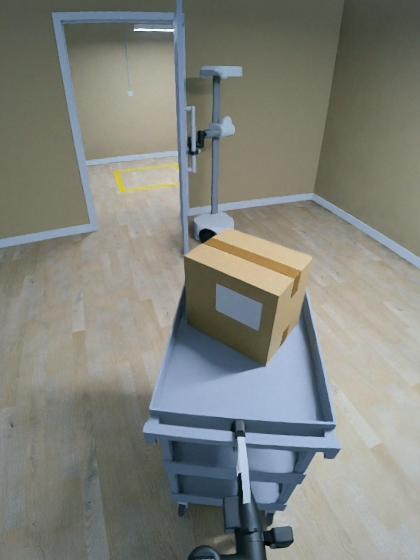

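Request:
move(
  blocking=false,
  r2={"base":{"strafe_m":-0.23},"pace":"slow"},
)

Request:
wait(
  seconds=4,
)

Request:
move(
  blocking=false,
  r2={"base":{"rotate_rad":0.3},"pace":"slow"},
)

Request:
wait(
  seconds=3,
)

Request:
move(
  blocking=false,
  r2={"base":{"strafe_m":-0.22},"pace":"slow"},
)

Request:
wait(
  seconds=4,
)

Request:
move(
  blocking=false,
  r2={"base":{"rotate_rad":0.12},"pace":"slow"},
)

Request:
wait(
  seconds=2,
  cameras=["r2_head_camera","r2_head_left_camera"],
)

Scene clock: 478.23 s.
move: r2 moving
r1: as last shown
r1.contact_limits: translate_m 0.6
r2.base_odometry: x=-0.026 y=-1.141 heading=-2.420
r2.turned_by_wheels: +0.000
r2.turned_by_imu: +0.001
r2.base_tilt: forward=-0.7 right=+0.1
r2.lidar_m: 0.42 0.47 2.34 1.97 1.96 2.20 2.41 2.39 2.73 2.78 2.81 0.42
r2.base_status: strafe_m moving
r2.joint_positions: lift_m=+0.665 arm_m=+0.000 wrist_yaw_rad=-0.001 wrist_pitch_rad=-0.001 wrist_roll_rad=+1.569 gripper_m=+0.015
r2.joint_status: not commanded
r2.measured_speeds: translate_m=+0.000 strafe_m=-0.056 rotate_rad=-0.002 lift_m=+0.000 arm_m=+0.000 wrist_yaw_rad=+0.029 wrist_pitch_rad=+0.000 wrist_roll_rad=+0.000
r2.motor_effort: lift_m=+17(17) arm_m=-4(4) wheel_0=+7(11) wheel_1=-7(9) wheel_2=-1(7)
r2.servo_current: wrist_yaw_rad=39(59) wrist_pitch_rad=39(46) wrist_roll_rad=52(59) gripper_m=59(65)
r2.hand_pose: x=+0.4592 y=-0.0877 z=+0.8436 quat_wxyz=(+0.708, +0.706, -0.001, +0.000)
r2.wrist_depth_mm: - - - 160 213 1756 - / - - 549 164 220 788 - / - 500 459 224 224 809 - / - - 496 229 230 820 - / - - 559 211 236 - - / - - 190 181 186 1983 - / - - - - 247 1708 488
pictures: none

Scene clock: 481.17 s.
earlier move: r2 done
r1.base_odometry: x=-2.811 y=+1.796 heading=-0.212
r1.turned_by_wheels: +0.000
r1.turned_by_imu: +0.000
r1.base_tilt: forward=-1.6 right=+1.2
r1.lidar_m: 0.28 0.38 1.83 2.93 1.86 1.70 1.10 0.68 0.61 0.36 0.28 0.26
r1.base_status: not commanded
r1.joint_positions: lift_m=+0.800 arm_m=+0.000 wrist_yaw_rad=+1.044 wrist_pitch_rad=+0.002 wrist_roll_rad=+0.000 gripper_m=-0.029
r1.joint_status: not commanded
r1.measured_speeds: all 0
r1.motor_effort: lift_m=+22(23) arm_m=-9(9) wheel_0=+5(7) wheel_1=-7(7) wheel_2=+13(13)
r1.servo_current: wrist_yaw_rad=52(72) wrist_pitch_rad=39(52) wrist_roll_rad=33(72) gripper_m=59(65)
r1.contact_limits: translate_m 0.6
r1.hand_pose: x=+0.3919 y=+0.2054 z=+0.9773 quat_wxyz=(+0.867, +0.000, +0.001, +0.499)
r1.wrist_depth_mm: - - - 175 - 153 - / - - - 177 - 142 - / - - - 177 - 156 - / - - - 178 - 156 - / - - - 176 - 144 - / - - 190 177 182 144 - / - - 181 175 211 132 -
r2.base_odometry: x=-0.169 y=-0.980 heading=-2.420
r2.turned_by_wheels: +0.000
r2.turned_by_imu: +0.001
r2.base_tilt: forward=-0.7 right=+0.1
r2.lidar_m: 0.39 0.39 2.60 2.17 2.13 2.48 2.35 2.34 2.64 2.60 2.57 0.45
r2.base_status: done
r2.joint_positions: lift_m=+0.665 arm_m=+0.000 wrist_yaw_rad=+0.004 wrist_pitch_rad=-0.001 wrist_roll_rad=+1.569 gripper_m=+0.015
r2.joint_status: not commanded
r2.measured_speeds: all 0
r2.motor_effort: lift_m=+17(17) arm_m=-4(4) wheel_0=+4(15) wheel_1=-4(9) wheel_2=+0(7)
r2.servo_current: wrist_yaw_rad=46(59) wrist_pitch_rad=39(46) wrist_roll_rad=39(59) gripper_m=52(72)
r2.hand_pose: x=+0.4596 y=-0.0863 z=+0.8436 quat_wxyz=(+0.708, +0.706, +0.001, +0.002)
r2.wrist_depth_mm: - - - 266 276 1430 1078 / - - - 262 264 1756 1118 / - - - 254 256 1661 - / - - 530 249 251 - - / - - 492 189 244 820 - / - - 191 183 185 820 - / - - 559 - - - -
wait: 2.93 of 4 s (r2 has come to rest)
pictures: none

Scene clock: 481.67 s.
move: r2 moving
r1: as last shown
r1.contact_limits: translate_m 0.6
r2.base_odometry: x=-0.169 y=-0.979 heading=-2.296
r2.turned_by_wheels: +0.124
r2.turned_by_imu: +0.121
r2.base_tilt: forward=-0.7 right=+0.0
r2.lidar_m: 0.40 0.44 2.40 2.15 2.14 2.62 2.31 2.37 2.85 2.58 2.58 0.44
r2.base_status: rotate_rad moving
r2.joint_positions: lift_m=+0.665 arm_m=+0.000 wrist_yaw_rad=-0.006 wrist_pitch_rad=-0.001 wrist_roll_rad=+1.569 gripper_m=+0.015
r2.joint_status: not commanded
r2.measured_speeds: translate_m=+0.000 strafe_m=+0.000 rotate_rad=+0.491 lift_m=+0.000 arm_m=+0.000 wrist_yaw_rad=+0.000 wrist_pitch_rad=+0.000 wrist_roll_rad=+0.000
r2.motor_effort: lift_m=+17(17) arm_m=-4(4) wheel_0=-10(14) wheel_1=-7(8) wheel_2=-14(14)
r2.servo_current: wrist_yaw_rad=59(59) wrist_pitch_rad=39(46) wrist_roll_rad=46(59) gripper_m=59(72)
r2.hand_pose: x=+0.4587 y=-0.0893 z=+0.8436 quat_wxyz=(+0.708, +0.706, -0.003, -0.002)
r2.wrist_depth_mm: - - - 244 244 1808 1255 / - - - 244 243 1808 - / - - 597 242 242 788 - / - - 480 242 241 831 - / - - 512 208 240 831 - / - - 188 181 186 - - / - - - - - 1921 -
pictures: none

Scene clock: 482.57 s.
earlier move: r2 done
r1.base_odometry: x=-2.811 y=+1.796 heading=-0.212
r1.turned_by_wheels: +0.000
r1.turned_by_imu: +0.000
r1.base_tilt: forward=-1.5 right=+1.2
r1.lidar_m: 0.27 0.37 1.86 2.95 1.89 1.70 1.08 0.70 0.60 0.35 0.25 0.25
r1.base_status: not commanded
r1.joint_positions: lift_m=+0.800 arm_m=+0.000 wrist_yaw_rad=+1.044 wrist_pitch_rad=+0.002 wrist_roll_rad=+0.000 gripper_m=-0.029
r1.joint_status: not commanded
r1.measured_speeds: all 0
r1.motor_effort: lift_m=+22(22) arm_m=-9(9) wheel_0=+6(6) wheel_1=-7(7) wheel_2=+13(13)
r1.servo_current: wrist_yaw_rad=39(59) wrist_pitch_rad=39(46) wrist_roll_rad=46(59) gripper_m=65(65)
r1.contact_limits: translate_m 0.6
r1.hand_pose: x=+0.3919 y=+0.2054 z=+0.9773 quat_wxyz=(+0.867, +0.000, +0.001, +0.499)
r1.wrist_depth_mm: - - - 174 - 153 - / - - - 177 - 142 - / - - - 177 - 155 - / - - - 177 - 156 - / - - - 177 - 143 - / - - 189 177 181 143 - / - - 181 176 211 132 -
r2.base_odometry: x=-0.169 y=-0.980 heading=-2.121
r2.turned_by_wheels: +0.174
r2.turned_by_imu: +0.169
r2.base_tilt: forward=-0.7 right=+0.1
r2.lidar_m: 0.40 0.45 2.26 2.14 2.22 2.43 2.34 2.43 2.70 2.59 2.65 0.42
r2.base_status: done
r2.joint_positions: lift_m=+0.665 arm_m=+0.000 wrist_yaw_rad=-0.003 wrist_pitch_rad=-0.001 wrist_roll_rad=+1.569 gripper_m=+0.015
r2.joint_status: not commanded
r2.measured_speeds: all 0
r2.motor_effort: lift_m=+17(17) arm_m=-4(4) wheel_0=-7(14) wheel_1=-5(9) wheel_2=-8(14)
r2.servo_current: wrist_yaw_rad=46(65) wrist_pitch_rad=39(46) wrist_roll_rad=46(59) gripper_m=65(72)
r2.hand_pose: x=+0.4590 y=-0.0884 z=+0.8436 quat_wxyz=(+0.708, +0.706, -0.002, -0.001)
r2.wrist_depth_mm: - - 554 145 196 715 - / - - 469 203 206 778 - / - 480 455 158 215 798 - / - - 535 222 224 - - / - - 615 211 235 - - / - - 190 182 185 1808 512 / - - - - 255 1661 466
wait: 0.90 of 3 s (r2 has come to rest)
pictures: none

Scene clock: 483.07 s.
move: r2 moving
r1: as last shown
r1.contact_limits: translate_m 0.6
r2.base_odometry: x=-0.181 y=-0.972 heading=-2.121
r2.turned_by_wheels: +0.000
r2.turned_by_imu: +0.000
r2.base_tilt: forward=-0.7 right=+0.1
r2.lidar_m: 0.44 0.51 2.28 2.12 2.21 2.44 2.33 2.41 2.69 2.57 2.66 0.39
r2.base_status: strafe_m moving
r2.joint_positions: lift_m=+0.665 arm_m=+0.000 wrist_yaw_rad=-0.001 wrist_pitch_rad=-0.001 wrist_roll_rad=+1.569 gripper_m=+0.015
r2.joint_status: not commanded
r2.measured_speeds: translate_m=+0.000 strafe_m=-0.055 rotate_rad=-0.001 lift_m=+0.000 arm_m=+0.000 wrist_yaw_rad=+0.025 wrist_pitch_rad=+0.000 wrist_roll_rad=+0.000
r2.motor_effort: lift_m=+17(17) arm_m=-4(4) wheel_0=+9(9) wheel_1=-8(9) wheel_2=-2(6)
r2.servo_current: wrist_yaw_rad=52(52) wrist_pitch_rad=46(46) wrist_roll_rad=52(52) gripper_m=59(65)
r2.hand_pose: x=+0.4592 y=-0.0878 z=+0.8436 quat_wxyz=(+0.708, +0.706, -0.001, +0.000)
r2.wrist_depth_mm: - - 549 142 193 715 - / - - 466 199 203 778 - / - 484 455 157 213 788 - / - - 535 219 224 831 - / - - 627 218 235 - - / - - 189 181 185 1863 512 / - - - - 256 1661 466
pictures: none

Scene clock: 485.90 s.
earlier move: r2 done
r1.base_odometry: x=-2.811 y=+1.796 heading=-0.212
r1.turned_by_wheels: +0.000
r1.turned_by_imu: +0.000
r1.base_tilt: forward=-1.5 right=+1.2
r1.lidar_m: 0.27 0.36 1.77 2.92 1.88 1.69 1.09 0.67 0.60 0.37 0.27 0.26
r1.base_status: not commanded
r1.joint_positions: lift_m=+0.800 arm_m=+0.000 wrist_yaw_rad=+1.044 wrist_pitch_rad=+0.002 wrist_roll_rad=+0.000 gripper_m=-0.029
r1.joint_status: not commanded
r1.measured_speeds: all 0
r1.motor_effort: lift_m=+22(23) arm_m=-9(9) wheel_0=+5(6) wheel_1=-7(7) wheel_2=+13(13)
r1.servo_current: wrist_yaw_rad=52(72) wrist_pitch_rad=33(52) wrist_roll_rad=52(65) gripper_m=65(65)
r1.contact_limits: translate_m 0.6
r1.hand_pose: x=+0.3919 y=+0.2054 z=+0.9773 quat_wxyz=(+0.867, +0.000, +0.001, +0.499)
r1.wrist_depth_mm: - - - 175 - 153 - / - - - 177 - 142 - / - - - 177 - 156 - / - - - 177 - 156 - / - - - 177 - 144 - / - - 190 177 181 144 - / - - 181 175 211 132 -
r2.base_odometry: x=-0.356 y=-0.865 heading=-2.121
r2.turned_by_wheels: +0.000
r2.turned_by_imu: +0.001
r2.base_tilt: forward=-0.7 right=+0.1
r2.lidar_m: 0.39 0.42 2.50 2.36 2.47 2.45 2.32 2.43 2.46 2.37 2.43 0.44
r2.base_status: done
r2.joint_positions: lift_m=+0.665 arm_m=+0.000 wrist_yaw_rad=+0.003 wrist_pitch_rad=-0.001 wrist_roll_rad=+1.569 gripper_m=+0.015
r2.joint_status: not commanded
r2.measured_speeds: all 0
r2.motor_effort: lift_m=+17(17) arm_m=-4(4) wheel_0=+5(16) wheel_1=-4(9) wheel_2=+0(6)
r2.servo_current: wrist_yaw_rad=46(59) wrist_pitch_rad=39(46) wrist_roll_rad=46(59) gripper_m=59(72)
r2.hand_pose: x=+0.4596 y=-0.0864 z=+0.8436 quat_wxyz=(+0.708, +0.706, +0.001, +0.002)
r2.wrist_depth_mm: - - - 178 236 1708 1255 / - - - 237 236 1756 - / - - 549 237 238 788 - / - - 477 239 238 820 - / - - 521 210 239 842 - / - - 190 181 186 - - / - - - - 243 1921 -
wait: 2.83 of 4 s (r2 has come to rest)
pictures: none

Scene clock: 486.40 s.
move: r2 moving
r1: as last shown
r1.contact_limits: translate_m 0.6
r2.base_odometry: x=-0.356 y=-0.864 heading=-2.021
r2.turned_by_wheels: +0.100
r2.turned_by_imu: +0.098
r2.base_tilt: forward=-0.7 right=+0.0
r2.lidar_m: 0.42 0.46 2.44 2.32 2.54 2.41 2.33 2.53 2.43 2.38 2.53 0.43
r2.base_status: rotate_rad moving
r2.joint_positions: lift_m=+0.665 arm_m=+0.000 wrist_yaw_rad=-0.005 wrist_pitch_rad=-0.001 wrist_roll_rad=+1.569 gripper_m=+0.015
r2.joint_status: not commanded
r2.measured_speeds: translate_m=+0.000 strafe_m=+0.002 rotate_rad=+0.214 lift_m=+0.000 arm_m=+0.000 wrist_yaw_rad=+0.000 wrist_pitch_rad=+0.000 wrist_roll_rad=+0.000
r2.motor_effort: lift_m=+17(17) arm_m=-4(4) wheel_0=-6(11) wheel_1=-5(9) wheel_2=-10(12)
r2.servo_current: wrist_yaw_rad=52(52) wrist_pitch_rad=39(46) wrist_roll_rad=46(65) gripper_m=65(65)
r2.hand_pose: x=+0.4588 y=-0.0890 z=+0.8436 quat_wxyz=(+0.708, +0.706, -0.002, -0.001)
r2.wrist_depth_mm: - - - 218 220 1756 - / - - 609 222 224 809 - / - - 466 227 228 820 - / - - 492 233 233 809 - / - - 559 216 237 - - / - - 187 181 186 1921 - / - - - - 246 1808 480
pictures: none

Scene clock: 486.87 s.
earlier move: r2 done
r1.base_odometry: x=-2.811 y=+1.796 heading=-0.212
r1.turned_by_wheels: +0.000
r1.turned_by_imu: +0.000
r1.base_tilt: forward=-1.5 right=+1.2
r1.lidar_m: 0.28 0.38 1.79 2.90 1.89 1.71 1.08 0.69 0.59 0.35 0.27 0.25
r1.base_status: not commanded
r1.joint_positions: lift_m=+0.800 arm_m=+0.000 wrist_yaw_rad=+1.044 wrist_pitch_rad=+0.002 wrist_roll_rad=+0.000 gripper_m=-0.029
r1.joint_status: not commanded
r1.measured_speeds: all 0
r1.motor_effort: lift_m=+22(22) arm_m=-9(9) wheel_0=+5(6) wheel_1=-7(7) wheel_2=+13(13)
r1.servo_current: wrist_yaw_rad=52(59) wrist_pitch_rad=39(52) wrist_roll_rad=46(59) gripper_m=59(65)
r1.contact_limits: translate_m 0.6
r1.hand_pose: x=+0.3919 y=+0.2054 z=+0.9773 quat_wxyz=(+0.867, +0.000, +0.001, +0.499)
r1.wrist_depth_mm: - - - 174 - 152 - / - - - 177 - 142 - / - - - 177 - 156 - / - - - 177 - 156 - / - - - 176 - 144 - / - - 190 177 181 144 - / - - 181 176 211 132 -
r2.base_odometry: x=-0.356 y=-0.864 heading=-2.002
r2.turned_by_wheels: +0.019
r2.turned_by_imu: +0.018
r2.base_tilt: forward=-0.6 right=+0.1
r2.lidar_m: 0.41 0.47 2.42 2.36 2.58 2.37 2.32 2.52 2.40 2.36 2.57 0.43
r2.base_status: done
r2.joint_positions: lift_m=+0.665 arm_m=+0.000 wrist_yaw_rad=+0.000 wrist_pitch_rad=-0.001 wrist_roll_rad=+1.569 gripper_m=+0.015
r2.joint_status: not commanded
r2.measured_speeds: all 0
r2.motor_effort: lift_m=+17(17) arm_m=-3(4) wheel_0=-1(11) wheel_1=-3(9) wheel_2=-4(12)
r2.servo_current: wrist_yaw_rad=52(59) wrist_pitch_rad=39(46) wrist_roll_rad=39(65) gripper_m=59(72)
r2.hand_pose: x=+0.4593 y=-0.0875 z=+0.8436 quat_wxyz=(+0.708, +0.706, -0.001, +0.000)
r2.wrist_depth_mm: - - - 206 208 1661 - / - - 521 213 215 788 - / - 480 455 219 221 809 - / - - 500 228 229 831 - / - - 580 217 236 - - / - - 191 181 184 1983 - / - - - - - 1661 480
wait: 0.47 of 2 s (r2 has come to rest)
Images, in order (width x height): r2_head_camera 420x560, r2_head_left_camera 420x672.

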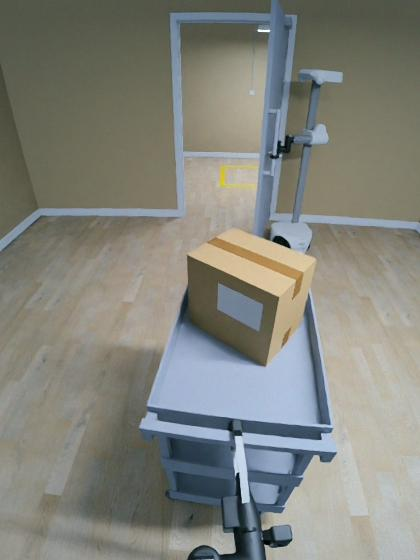

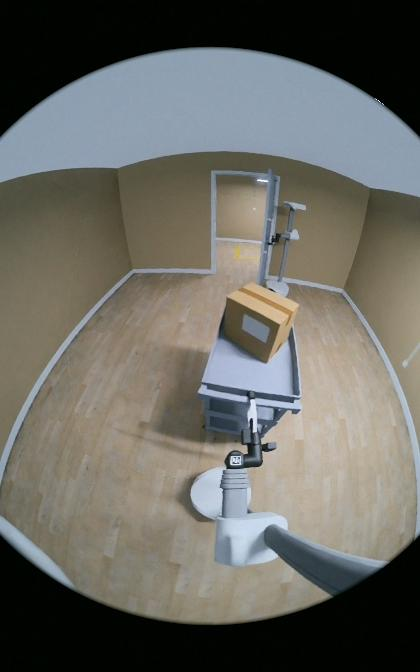

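Request:
move(
  blocking=false,
  r1={"base":{"translate_m":-0.31,"strafe_m":0.2},"pace":"slow","contact_limits":{"translate_m":0.6}},
)

Request:
wait(
  seconds=6,
  cameras=["r1_head_right_camera","r1_wrist_camera","r2_head_camera"],
)

Scene clock: 504.63 s.
move: r1 moving
r1.base_odometry: x=-2.821 y=+1.806 heading=-0.211
r1.turned_by_wheels: +0.001
r1.turned_by_imu: +0.001
r1.base_tilt: forward=-1.5 right=+1.3
r1.lidar_m: 0.28 0.40 1.77 2.90 1.85 1.69 1.08 0.68 0.59 0.37 0.29 0.25
r1.base_status: translate_m moving; strafe_m moving
r1.joint_positions: lift_m=+0.800 arm_m=+0.000 wrist_yaw_rad=+1.044 wrist_pitch_rad=+0.002 wrist_roll_rad=+0.000 gripper_m=-0.029
r1.joint_status: not commanded
r1.measured_speeds: translate_m=-0.045 strafe_m=+0.030 rotate_rad=+0.001 lift_m=+0.000 arm_m=+0.000 wrist_yaw_rad=+0.000 wrist_pitch_rad=+0.000 wrist_roll_rad=+0.000
r1.motor_effort: lift_m=+22(22) arm_m=-9(9) wheel_0=-4(5) wheel_1=-4(10) wheel_2=+18(20)
r1.servo_current: wrist_yaw_rad=52(72) wrist_pitch_rad=46(46) wrist_roll_rad=72(72) gripper_m=59(65)
r1.contact_limits: translate_m 0.6
r1.hand_pose: x=+0.3919 y=+0.2054 z=+0.9773 quat_wxyz=(+0.867, +0.000, +0.001, +0.499)
r1.wrist_depth_mm: - - - 174 - 156 - / - - - 177 - 144 - / - - - 176 - 157 - / - - - 176 - 146 - / - - - 176 - 158 - / - - 188 177 181 159 - / - - 185 175 211 133 -
r2: as last shown
r2.turned_by_wheels: +0.000
r2.turned_by_imu: +0.000
r2.motor_effort: lift_m=+17(17) arm_m=-4(4) wheel_0=-1(1) wheel_1=-3(3) wheel_2=-4(4)
pictures: none

Scene clock: 509.00 s.
earlier move: r1 done
r1.base_odometry: x=-3.071 y=+2.057 heading=-0.215
r1.turned_by_wheels: -0.003
r1.turned_by_imu: -0.036
r1.base_tilt: forward=-1.6 right=+1.3
r1.lidar_m: 0.37 0.38 1.84 2.47 1.50 1.35 1.27 0.76 0.69 0.67 0.48 0.39
r1.base_status: done
r1.joint_positions: lift_m=+0.800 arm_m=+0.000 wrist_yaw_rad=+1.026 wrist_pitch_rad=+0.002 wrist_roll_rad=+0.000 gripper_m=-0.029
r1.joint_status: not commanded
r1.measured_speeds: all 0
r1.on_its_own: wrist_yaw_rad is at rest, and its servo_current (124 mA) is outside its rest range (0 to 104 mA)
r1.motor_effort: lift_m=+22(22) arm_m=-6(9) wheel_0=-21(30) wheel_1=-2(10) wheel_2=-8(20)
r1.servo_current: wrist_yaw_rad=124(156) wrist_pitch_rad=46(52) wrist_roll_rad=46(72) gripper_m=46(65)
r1.contact_limits: translate_m 0.6
r1.hand_pose: x=+0.3954 y=+0.2012 z=+0.9773 quat_wxyz=(+0.871, +0.000, +0.001, +0.491)
r1.wrist_depth_mm: - - - - 139 177 - / - - - - 202 173 - / - - - - 138 181 146 / - - - 1863 145 175 151 / - - - 208 208 176 152 / - - - 185 169 170 153 / - - 157 147 140 158 -
r2.base_odometry: x=-0.356 y=-0.864 heading=-2.002
r2.turned_by_wheels: +0.000
r2.turned_by_imu: +0.001
r2.base_tilt: forward=-0.7 right=+0.1
r2.lidar_m: 0.43 0.45 2.43 2.36 2.57 2.37 2.34 2.54 2.40 2.36 2.57 0.43
r2.base_status: not commanded
r2.joint_positions: lift_m=+0.665 arm_m=+0.000 wrist_yaw_rad=+0.000 wrist_pitch_rad=-0.001 wrist_roll_rad=+1.569 gripper_m=+0.015
r2.joint_status: not commanded
r2.measured_speeds: all 0
r2.motor_effort: lift_m=+17(17) arm_m=-4(4) wheel_0=-1(1) wheel_1=-3(3) wheel_2=-4(4)
r2.servo_current: wrist_yaw_rad=46(59) wrist_pitch_rad=39(46) wrist_roll_rad=52(65) gripper_m=59(72)
r2.hand_pose: x=+0.4593 y=-0.0875 z=+0.8436 quat_wxyz=(+0.708, +0.706, -0.001, +0.000)
r2.wrist_depth_mm: - - - 206 208 1618 - / - - 521 213 214 778 - / - 480 455 220 222 798 - / - - 500 228 229 831 - / - - 569 218 236 - - / - - 190 182 185 1983 - / - - - - - 1808 480
wait: 4.37 of 6 s (r1 has come to rest)
Images, in order (width x height): r1_head_right_camera 420x672, r1_wrist_camera 616x392, r2_head_camera 420x560.

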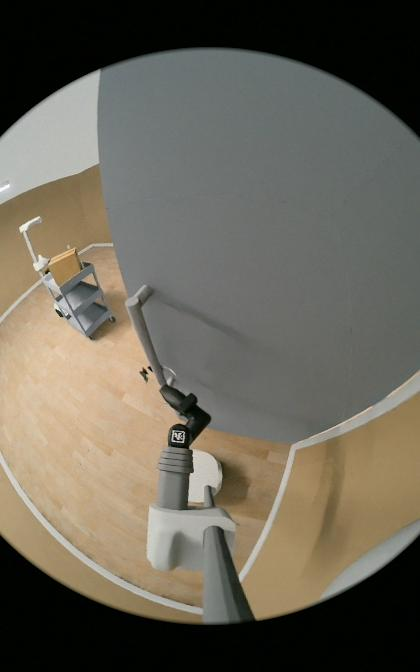

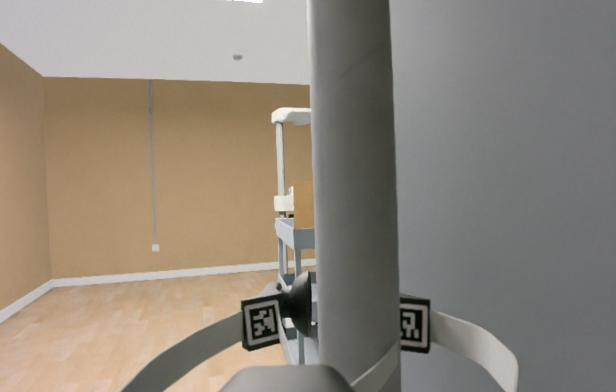

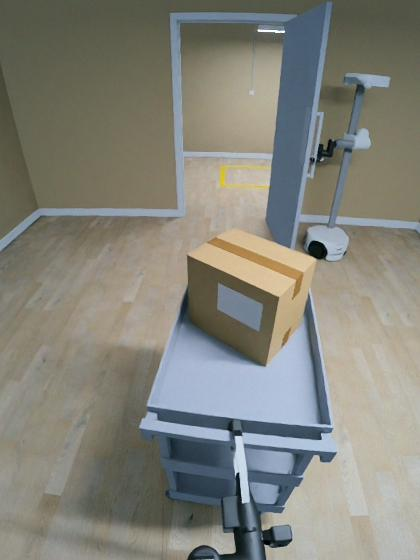

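Request:
move(
  blocking=false,
  r2={"base":{"rotate_rad":0.1},"pace":"slow"},
)

Request:
wait(
  seconds=2,
)

Request:
move(
  blocking=false,
  r2={"base":{"translate_m":0.6,"strafe_m":-0.1},"pace":"slow"},
)

Request:
wait(
  seconds=7,
  cameras=["r2_head_camera","r2_head_left_camera"],
)

Scene clock: 526.27 s.
move: r2 moving
r1.base_odometry: x=-3.071 y=+2.057 heading=-0.215
r1.turned_by_wheels: +0.000
r1.turned_by_imu: -0.001
r1.base_tilt: forward=-1.6 right=+1.3
r1.lidar_m: 0.38 0.38 1.85 2.47 1.49 1.35 1.23 0.77 0.67 0.68 0.48 0.40
r1.base_status: not commanded
r1.joint_positions: lift_m=+0.800 arm_m=+0.000 wrist_yaw_rad=+1.026 wrist_pitch_rad=+0.002 wrist_roll_rad=+0.000 gripper_m=-0.029
r1.joint_status: not commanded
r1.measured_speeds: all 0
r1.motor_effort: lift_m=+22(22) arm_m=-6(6) wheel_0=-22(22) wheel_1=-3(3) wheel_2=-8(8)
r1.servo_current: wrist_yaw_rad=124(137) wrist_pitch_rad=46(52) wrist_roll_rad=46(72) gripper_m=52(59)
r1.contact_limits: translate_m 0.6
r1.hand_pose: x=+0.3954 y=+0.2012 z=+0.9773 quat_wxyz=(+0.871, +0.000, +0.001, +0.491)
r1.wrist_depth_mm: - - - - 139 176 - / - - - - 201 172 - / - - - - 138 181 146 / - - - - 205 174 150 / - - - 208 208 176 151 / - - - 186 169 169 152 / - - 157 147 141 158 -
r2.base_odometry: x=-0.356 y=-0.864 heading=-1.911
r2.turned_by_wheels: +0.091
r2.turned_by_imu: +0.091
r2.base_tilt: forward=-0.7 right=+0.1
r2.lidar_m: 0.42 2.88 2.39 2.37 2.69 2.33 2.33 2.65 2.40 2.37 2.65 0.39
r2.base_status: rotate_rad moving
r2.joint_positions: lift_m=+0.665 arm_m=+0.000 wrist_yaw_rad=-0.006 wrist_pitch_rad=-0.001 wrist_roll_rad=+1.569 gripper_m=+0.015
r2.joint_status: not commanded
r2.measured_speeds: translate_m=+0.000 strafe_m=+0.001 rotate_rad=+0.149 lift_m=+0.000 arm_m=+0.000 wrist_yaw_rad=+0.011 wrist_pitch_rad=+0.000 wrist_roll_rad=+0.000
r2.motor_effort: lift_m=+17(17) arm_m=-4(4) wheel_0=-10(11) wheel_1=-4(8) wheel_2=-8(13)
r2.servo_current: wrist_yaw_rad=65(65) wrist_pitch_rad=39(46) wrist_roll_rad=39(52) gripper_m=59(72)
r2.hand_pose: x=+0.4588 y=-0.0891 z=+0.8436 quat_wxyz=(+0.708, +0.706, -0.003, -0.002)
r2.wrist_depth_mm: - - 539 142 194 732 - / - 500 459 198 202 778 - / - 488 455 156 212 809 - / - - 535 220 224 842 - / - - 627 210 236 - - / - - 189 182 186 1808 504 / - - - - - 1661 462
pictures: none

Scene clock: 526.70 s.
earlier move: r2 done
r1.base_odometry: x=-3.071 y=+2.057 heading=-0.215
r1.turned_by_wheels: +0.000
r1.turned_by_imu: +0.000
r1.base_tilt: forward=-1.6 right=+1.4
r1.lidar_m: 0.34 0.37 1.82 2.46 1.51 1.34 1.26 0.78 0.67 0.68 0.49 0.39
r1.base_status: not commanded
r1.joint_positions: lift_m=+0.800 arm_m=+0.000 wrist_yaw_rad=+1.026 wrist_pitch_rad=+0.002 wrist_roll_rad=+0.000 gripper_m=-0.029
r1.joint_status: not commanded
r1.measured_speeds: all 0
r1.on_its_own: wrist_yaw_rad is at rest, and its servo_current (117 mA) is outside its rest range (0 to 104 mA)
r1.motor_effort: lift_m=+22(22) arm_m=-6(6) wheel_0=-21(22) wheel_1=-2(3) wheel_2=-8(8)
r1.servo_current: wrist_yaw_rad=117(143) wrist_pitch_rad=46(52) wrist_roll_rad=59(72) gripper_m=59(59)
r1.contact_limits: translate_m 0.6
r1.hand_pose: x=+0.3954 y=+0.2012 z=+0.9773 quat_wxyz=(+0.871, +0.000, +0.001, +0.491)
r1.wrist_depth_mm: - - - - 139 176 - / - - - - 201 172 - / - - - - 138 181 146 / - - - - 147 174 151 / - - - 1661 208 176 151 / - - - 185 169 169 152 / - - 157 147 141 158 -
r2.base_odometry: x=-0.356 y=-0.864 heading=-1.903
r2.turned_by_wheels: +0.008
r2.turned_by_imu: +0.008
r2.base_tilt: forward=-0.7 right=+0.0
r2.lidar_m: 0.43 2.83 2.41 2.36 2.71 2.33 2.33 2.64 2.38 2.37 2.69 0.40
r2.base_status: done
r2.joint_positions: lift_m=+0.665 arm_m=+0.000 wrist_yaw_rad=-0.003 wrist_pitch_rad=-0.001 wrist_roll_rad=+1.569 gripper_m=+0.015
r2.joint_status: not commanded
r2.measured_speeds: all 0
r2.motor_effort: lift_m=+17(17) arm_m=-4(4) wheel_0=-2(11) wheel_1=-3(8) wheel_2=-7(13)
r2.servo_current: wrist_yaw_rad=46(65) wrist_pitch_rad=46(46) wrist_roll_rad=52(59) gripper_m=65(72)
r2.hand_pose: x=+0.4591 y=-0.0881 z=+0.8436 quat_wxyz=(+0.708, +0.706, -0.001, +0.000)
r2.wrist_depth_mm: - - 484 183 187 715 - / - 459 442 193 198 759 - / - 492 449 204 208 788 - / - - 535 216 220 - - / - - - 216 235 - - / - - 190 181 186 1808 508 / - - - - - 1708 1205
wait: 0.43 of 2 s (r2 has come to rest)
pictures: none

Scene clock: 527.20 s.
move: r2 moving
r1.base_odometry: x=-3.071 y=+2.057 heading=-0.215
r1.turned_by_wheels: +0.000
r1.turned_by_imu: +0.000
r1.base_tilt: forward=-1.6 right=+1.3
r1.lidar_m: 0.37 0.36 1.84 2.48 1.53 1.36 1.24 0.77 0.68 0.68 0.46 0.39
r1.base_status: not commanded
r1.joint_positions: lift_m=+0.800 arm_m=+0.000 wrist_yaw_rad=+1.026 wrist_pitch_rad=+0.002 wrist_roll_rad=+0.000 gripper_m=-0.029
r1.joint_status: not commanded
r1.measured_speeds: all 0
r1.motor_effort: lift_m=+22(22) arm_m=-6(6) wheel_0=-22(22) wheel_1=-2(3) wheel_2=-8(8)
r1.servo_current: wrist_yaw_rad=130(137) wrist_pitch_rad=33(46) wrist_roll_rad=52(65) gripper_m=52(59)
r1.contact_limits: translate_m 0.6
r1.hand_pose: x=+0.3954 y=+0.2012 z=+0.9773 quat_wxyz=(+0.871, +0.000, +0.001, +0.491)
r1.wrist_depth_mm: - - - - 139 176 - / - - - - 201 172 - / - - - - 138 180 146 / - - - - 206 175 151 / - - - 1661 208 176 151 / - - - 186 169 170 152 / - - 158 147 140 158 -
r2.base_odometry: x=-0.362 y=-0.875 heading=-1.903
r2.turned_by_wheels: +0.000
r2.turned_by_imu: +0.000
r2.base_tilt: forward=-0.7 right=+0.1
r2.lidar_m: 0.43 2.87 2.39 2.36 2.68 2.37 2.35 2.68 2.37 2.36 2.66 0.40
r2.base_status: translate_m moving; strafe_m moving
r2.joint_positions: lift_m=+0.665 arm_m=+0.000 wrist_yaw_rad=-0.003 wrist_pitch_rad=-0.001 wrist_roll_rad=+1.569 gripper_m=+0.015
r2.joint_status: not commanded
r2.measured_speeds: translate_m=+0.049 strafe_m=-0.008 rotate_rad=+0.002 lift_m=+0.000 arm_m=+0.000 wrist_yaw_rad=+0.000 wrist_pitch_rad=+0.000 wrist_roll_rad=+0.000
r2.motor_effort: lift_m=+17(17) arm_m=-4(4) wheel_0=+4(9) wheel_1=+6(6) wheel_2=-12(14)
r2.servo_current: wrist_yaw_rad=39(52) wrist_pitch_rad=46(46) wrist_roll_rad=39(59) gripper_m=59(65)
r2.hand_pose: x=+0.4591 y=-0.0881 z=+0.8436 quat_wxyz=(+0.708, +0.706, -0.001, +0.000)
r2.wrist_depth_mm: - - 512 185 188 723 - / - 469 442 194 198 768 - / - 492 462 153 210 798 - / - - 525 216 221 - - / - - 647 216 234 - - / - - 189 180 187 1808 496 / - - - - - 1756 1205
pictures: none

Scene clock: 534.07 s.
earlier move: r2 done
r1.base_odometry: x=-3.071 y=+2.057 heading=-0.215
r1.turned_by_wheels: +0.000
r1.turned_by_imu: +0.000
r1.base_tilt: forward=-1.6 right=+1.3
r1.lidar_m: 0.39 0.36 1.37 2.46 1.52 1.35 1.26 0.78 0.68 0.66 0.46 0.39
r1.base_status: not commanded
r1.joint_positions: lift_m=+0.800 arm_m=+0.000 wrist_yaw_rad=+1.026 wrist_pitch_rad=+0.002 wrist_roll_rad=+0.000 gripper_m=-0.029
r1.joint_status: not commanded
r1.measured_speeds: all 0
r1.on_its_own: wrist_yaw_rad is at rest, and its servo_current (130 mA) is outside its rest range (0 to 104 mA)
r1.motor_effort: lift_m=+22(22) arm_m=-6(6) wheel_0=-22(23) wheel_1=-2(3) wheel_2=-8(8)
r1.servo_current: wrist_yaw_rad=130(156) wrist_pitch_rad=46(52) wrist_roll_rad=52(65) gripper_m=52(59)
r1.contact_limits: translate_m 0.6
r1.hand_pose: x=+0.3954 y=+0.2012 z=+0.9773 quat_wxyz=(+0.871, +0.000, +0.001, +0.491)
r1.wrist_depth_mm: - - - - 139 176 - / - - - - 202 172 - / - - - - 138 181 145 / - - - 1366 206 174 151 / - - - 144 208 175 151 / - - - 186 169 170 152 / - - 157 140 141 158 -
r2.base_odometry: x=-0.646 y=-1.399 heading=-1.903
r2.turned_by_wheels: +0.000
r2.turned_by_imu: -0.001
r2.base_tilt: forward=-0.7 right=+0.1
r2.lidar_m: 0.46 2.84 2.38 2.34 2.63 2.94 2.93 2.88 2.40 2.37 0.56 0.33
r2.base_status: done
r2.joint_positions: lift_m=+0.665 arm_m=+0.000 wrist_yaw_rad=-0.003 wrist_pitch_rad=-0.002 wrist_roll_rad=+1.569 gripper_m=+0.015
r2.joint_status: not commanded
r2.measured_speeds: all 0
r2.motor_effort: lift_m=+17(17) arm_m=-3(4) wheel_0=+4(11) wheel_1=+5(7) wheel_2=-7(15)
r2.servo_current: wrist_yaw_rad=52(59) wrist_pitch_rad=39(46) wrist_roll_rad=39(59) gripper_m=65(65)
r2.hand_pose: x=+0.4590 y=-0.0882 z=+0.8438 quat_wxyz=(+0.708, +0.706, -0.002, +0.000)
r2.wrist_depth_mm: - 394 - - 122 - - / - - - - 142 - - / - - - - 163 - - / - - - 180 191 1661 521 / - - - 133 232 1863 473 / - - 185 163 187 1576 427 / - - - - - 1537 1138
wait: 6.87 of 7 s (r2 has come to rest)
Images, in order (width x height): r2_head_camera 420x560, r2_head_left_camera 420x672.

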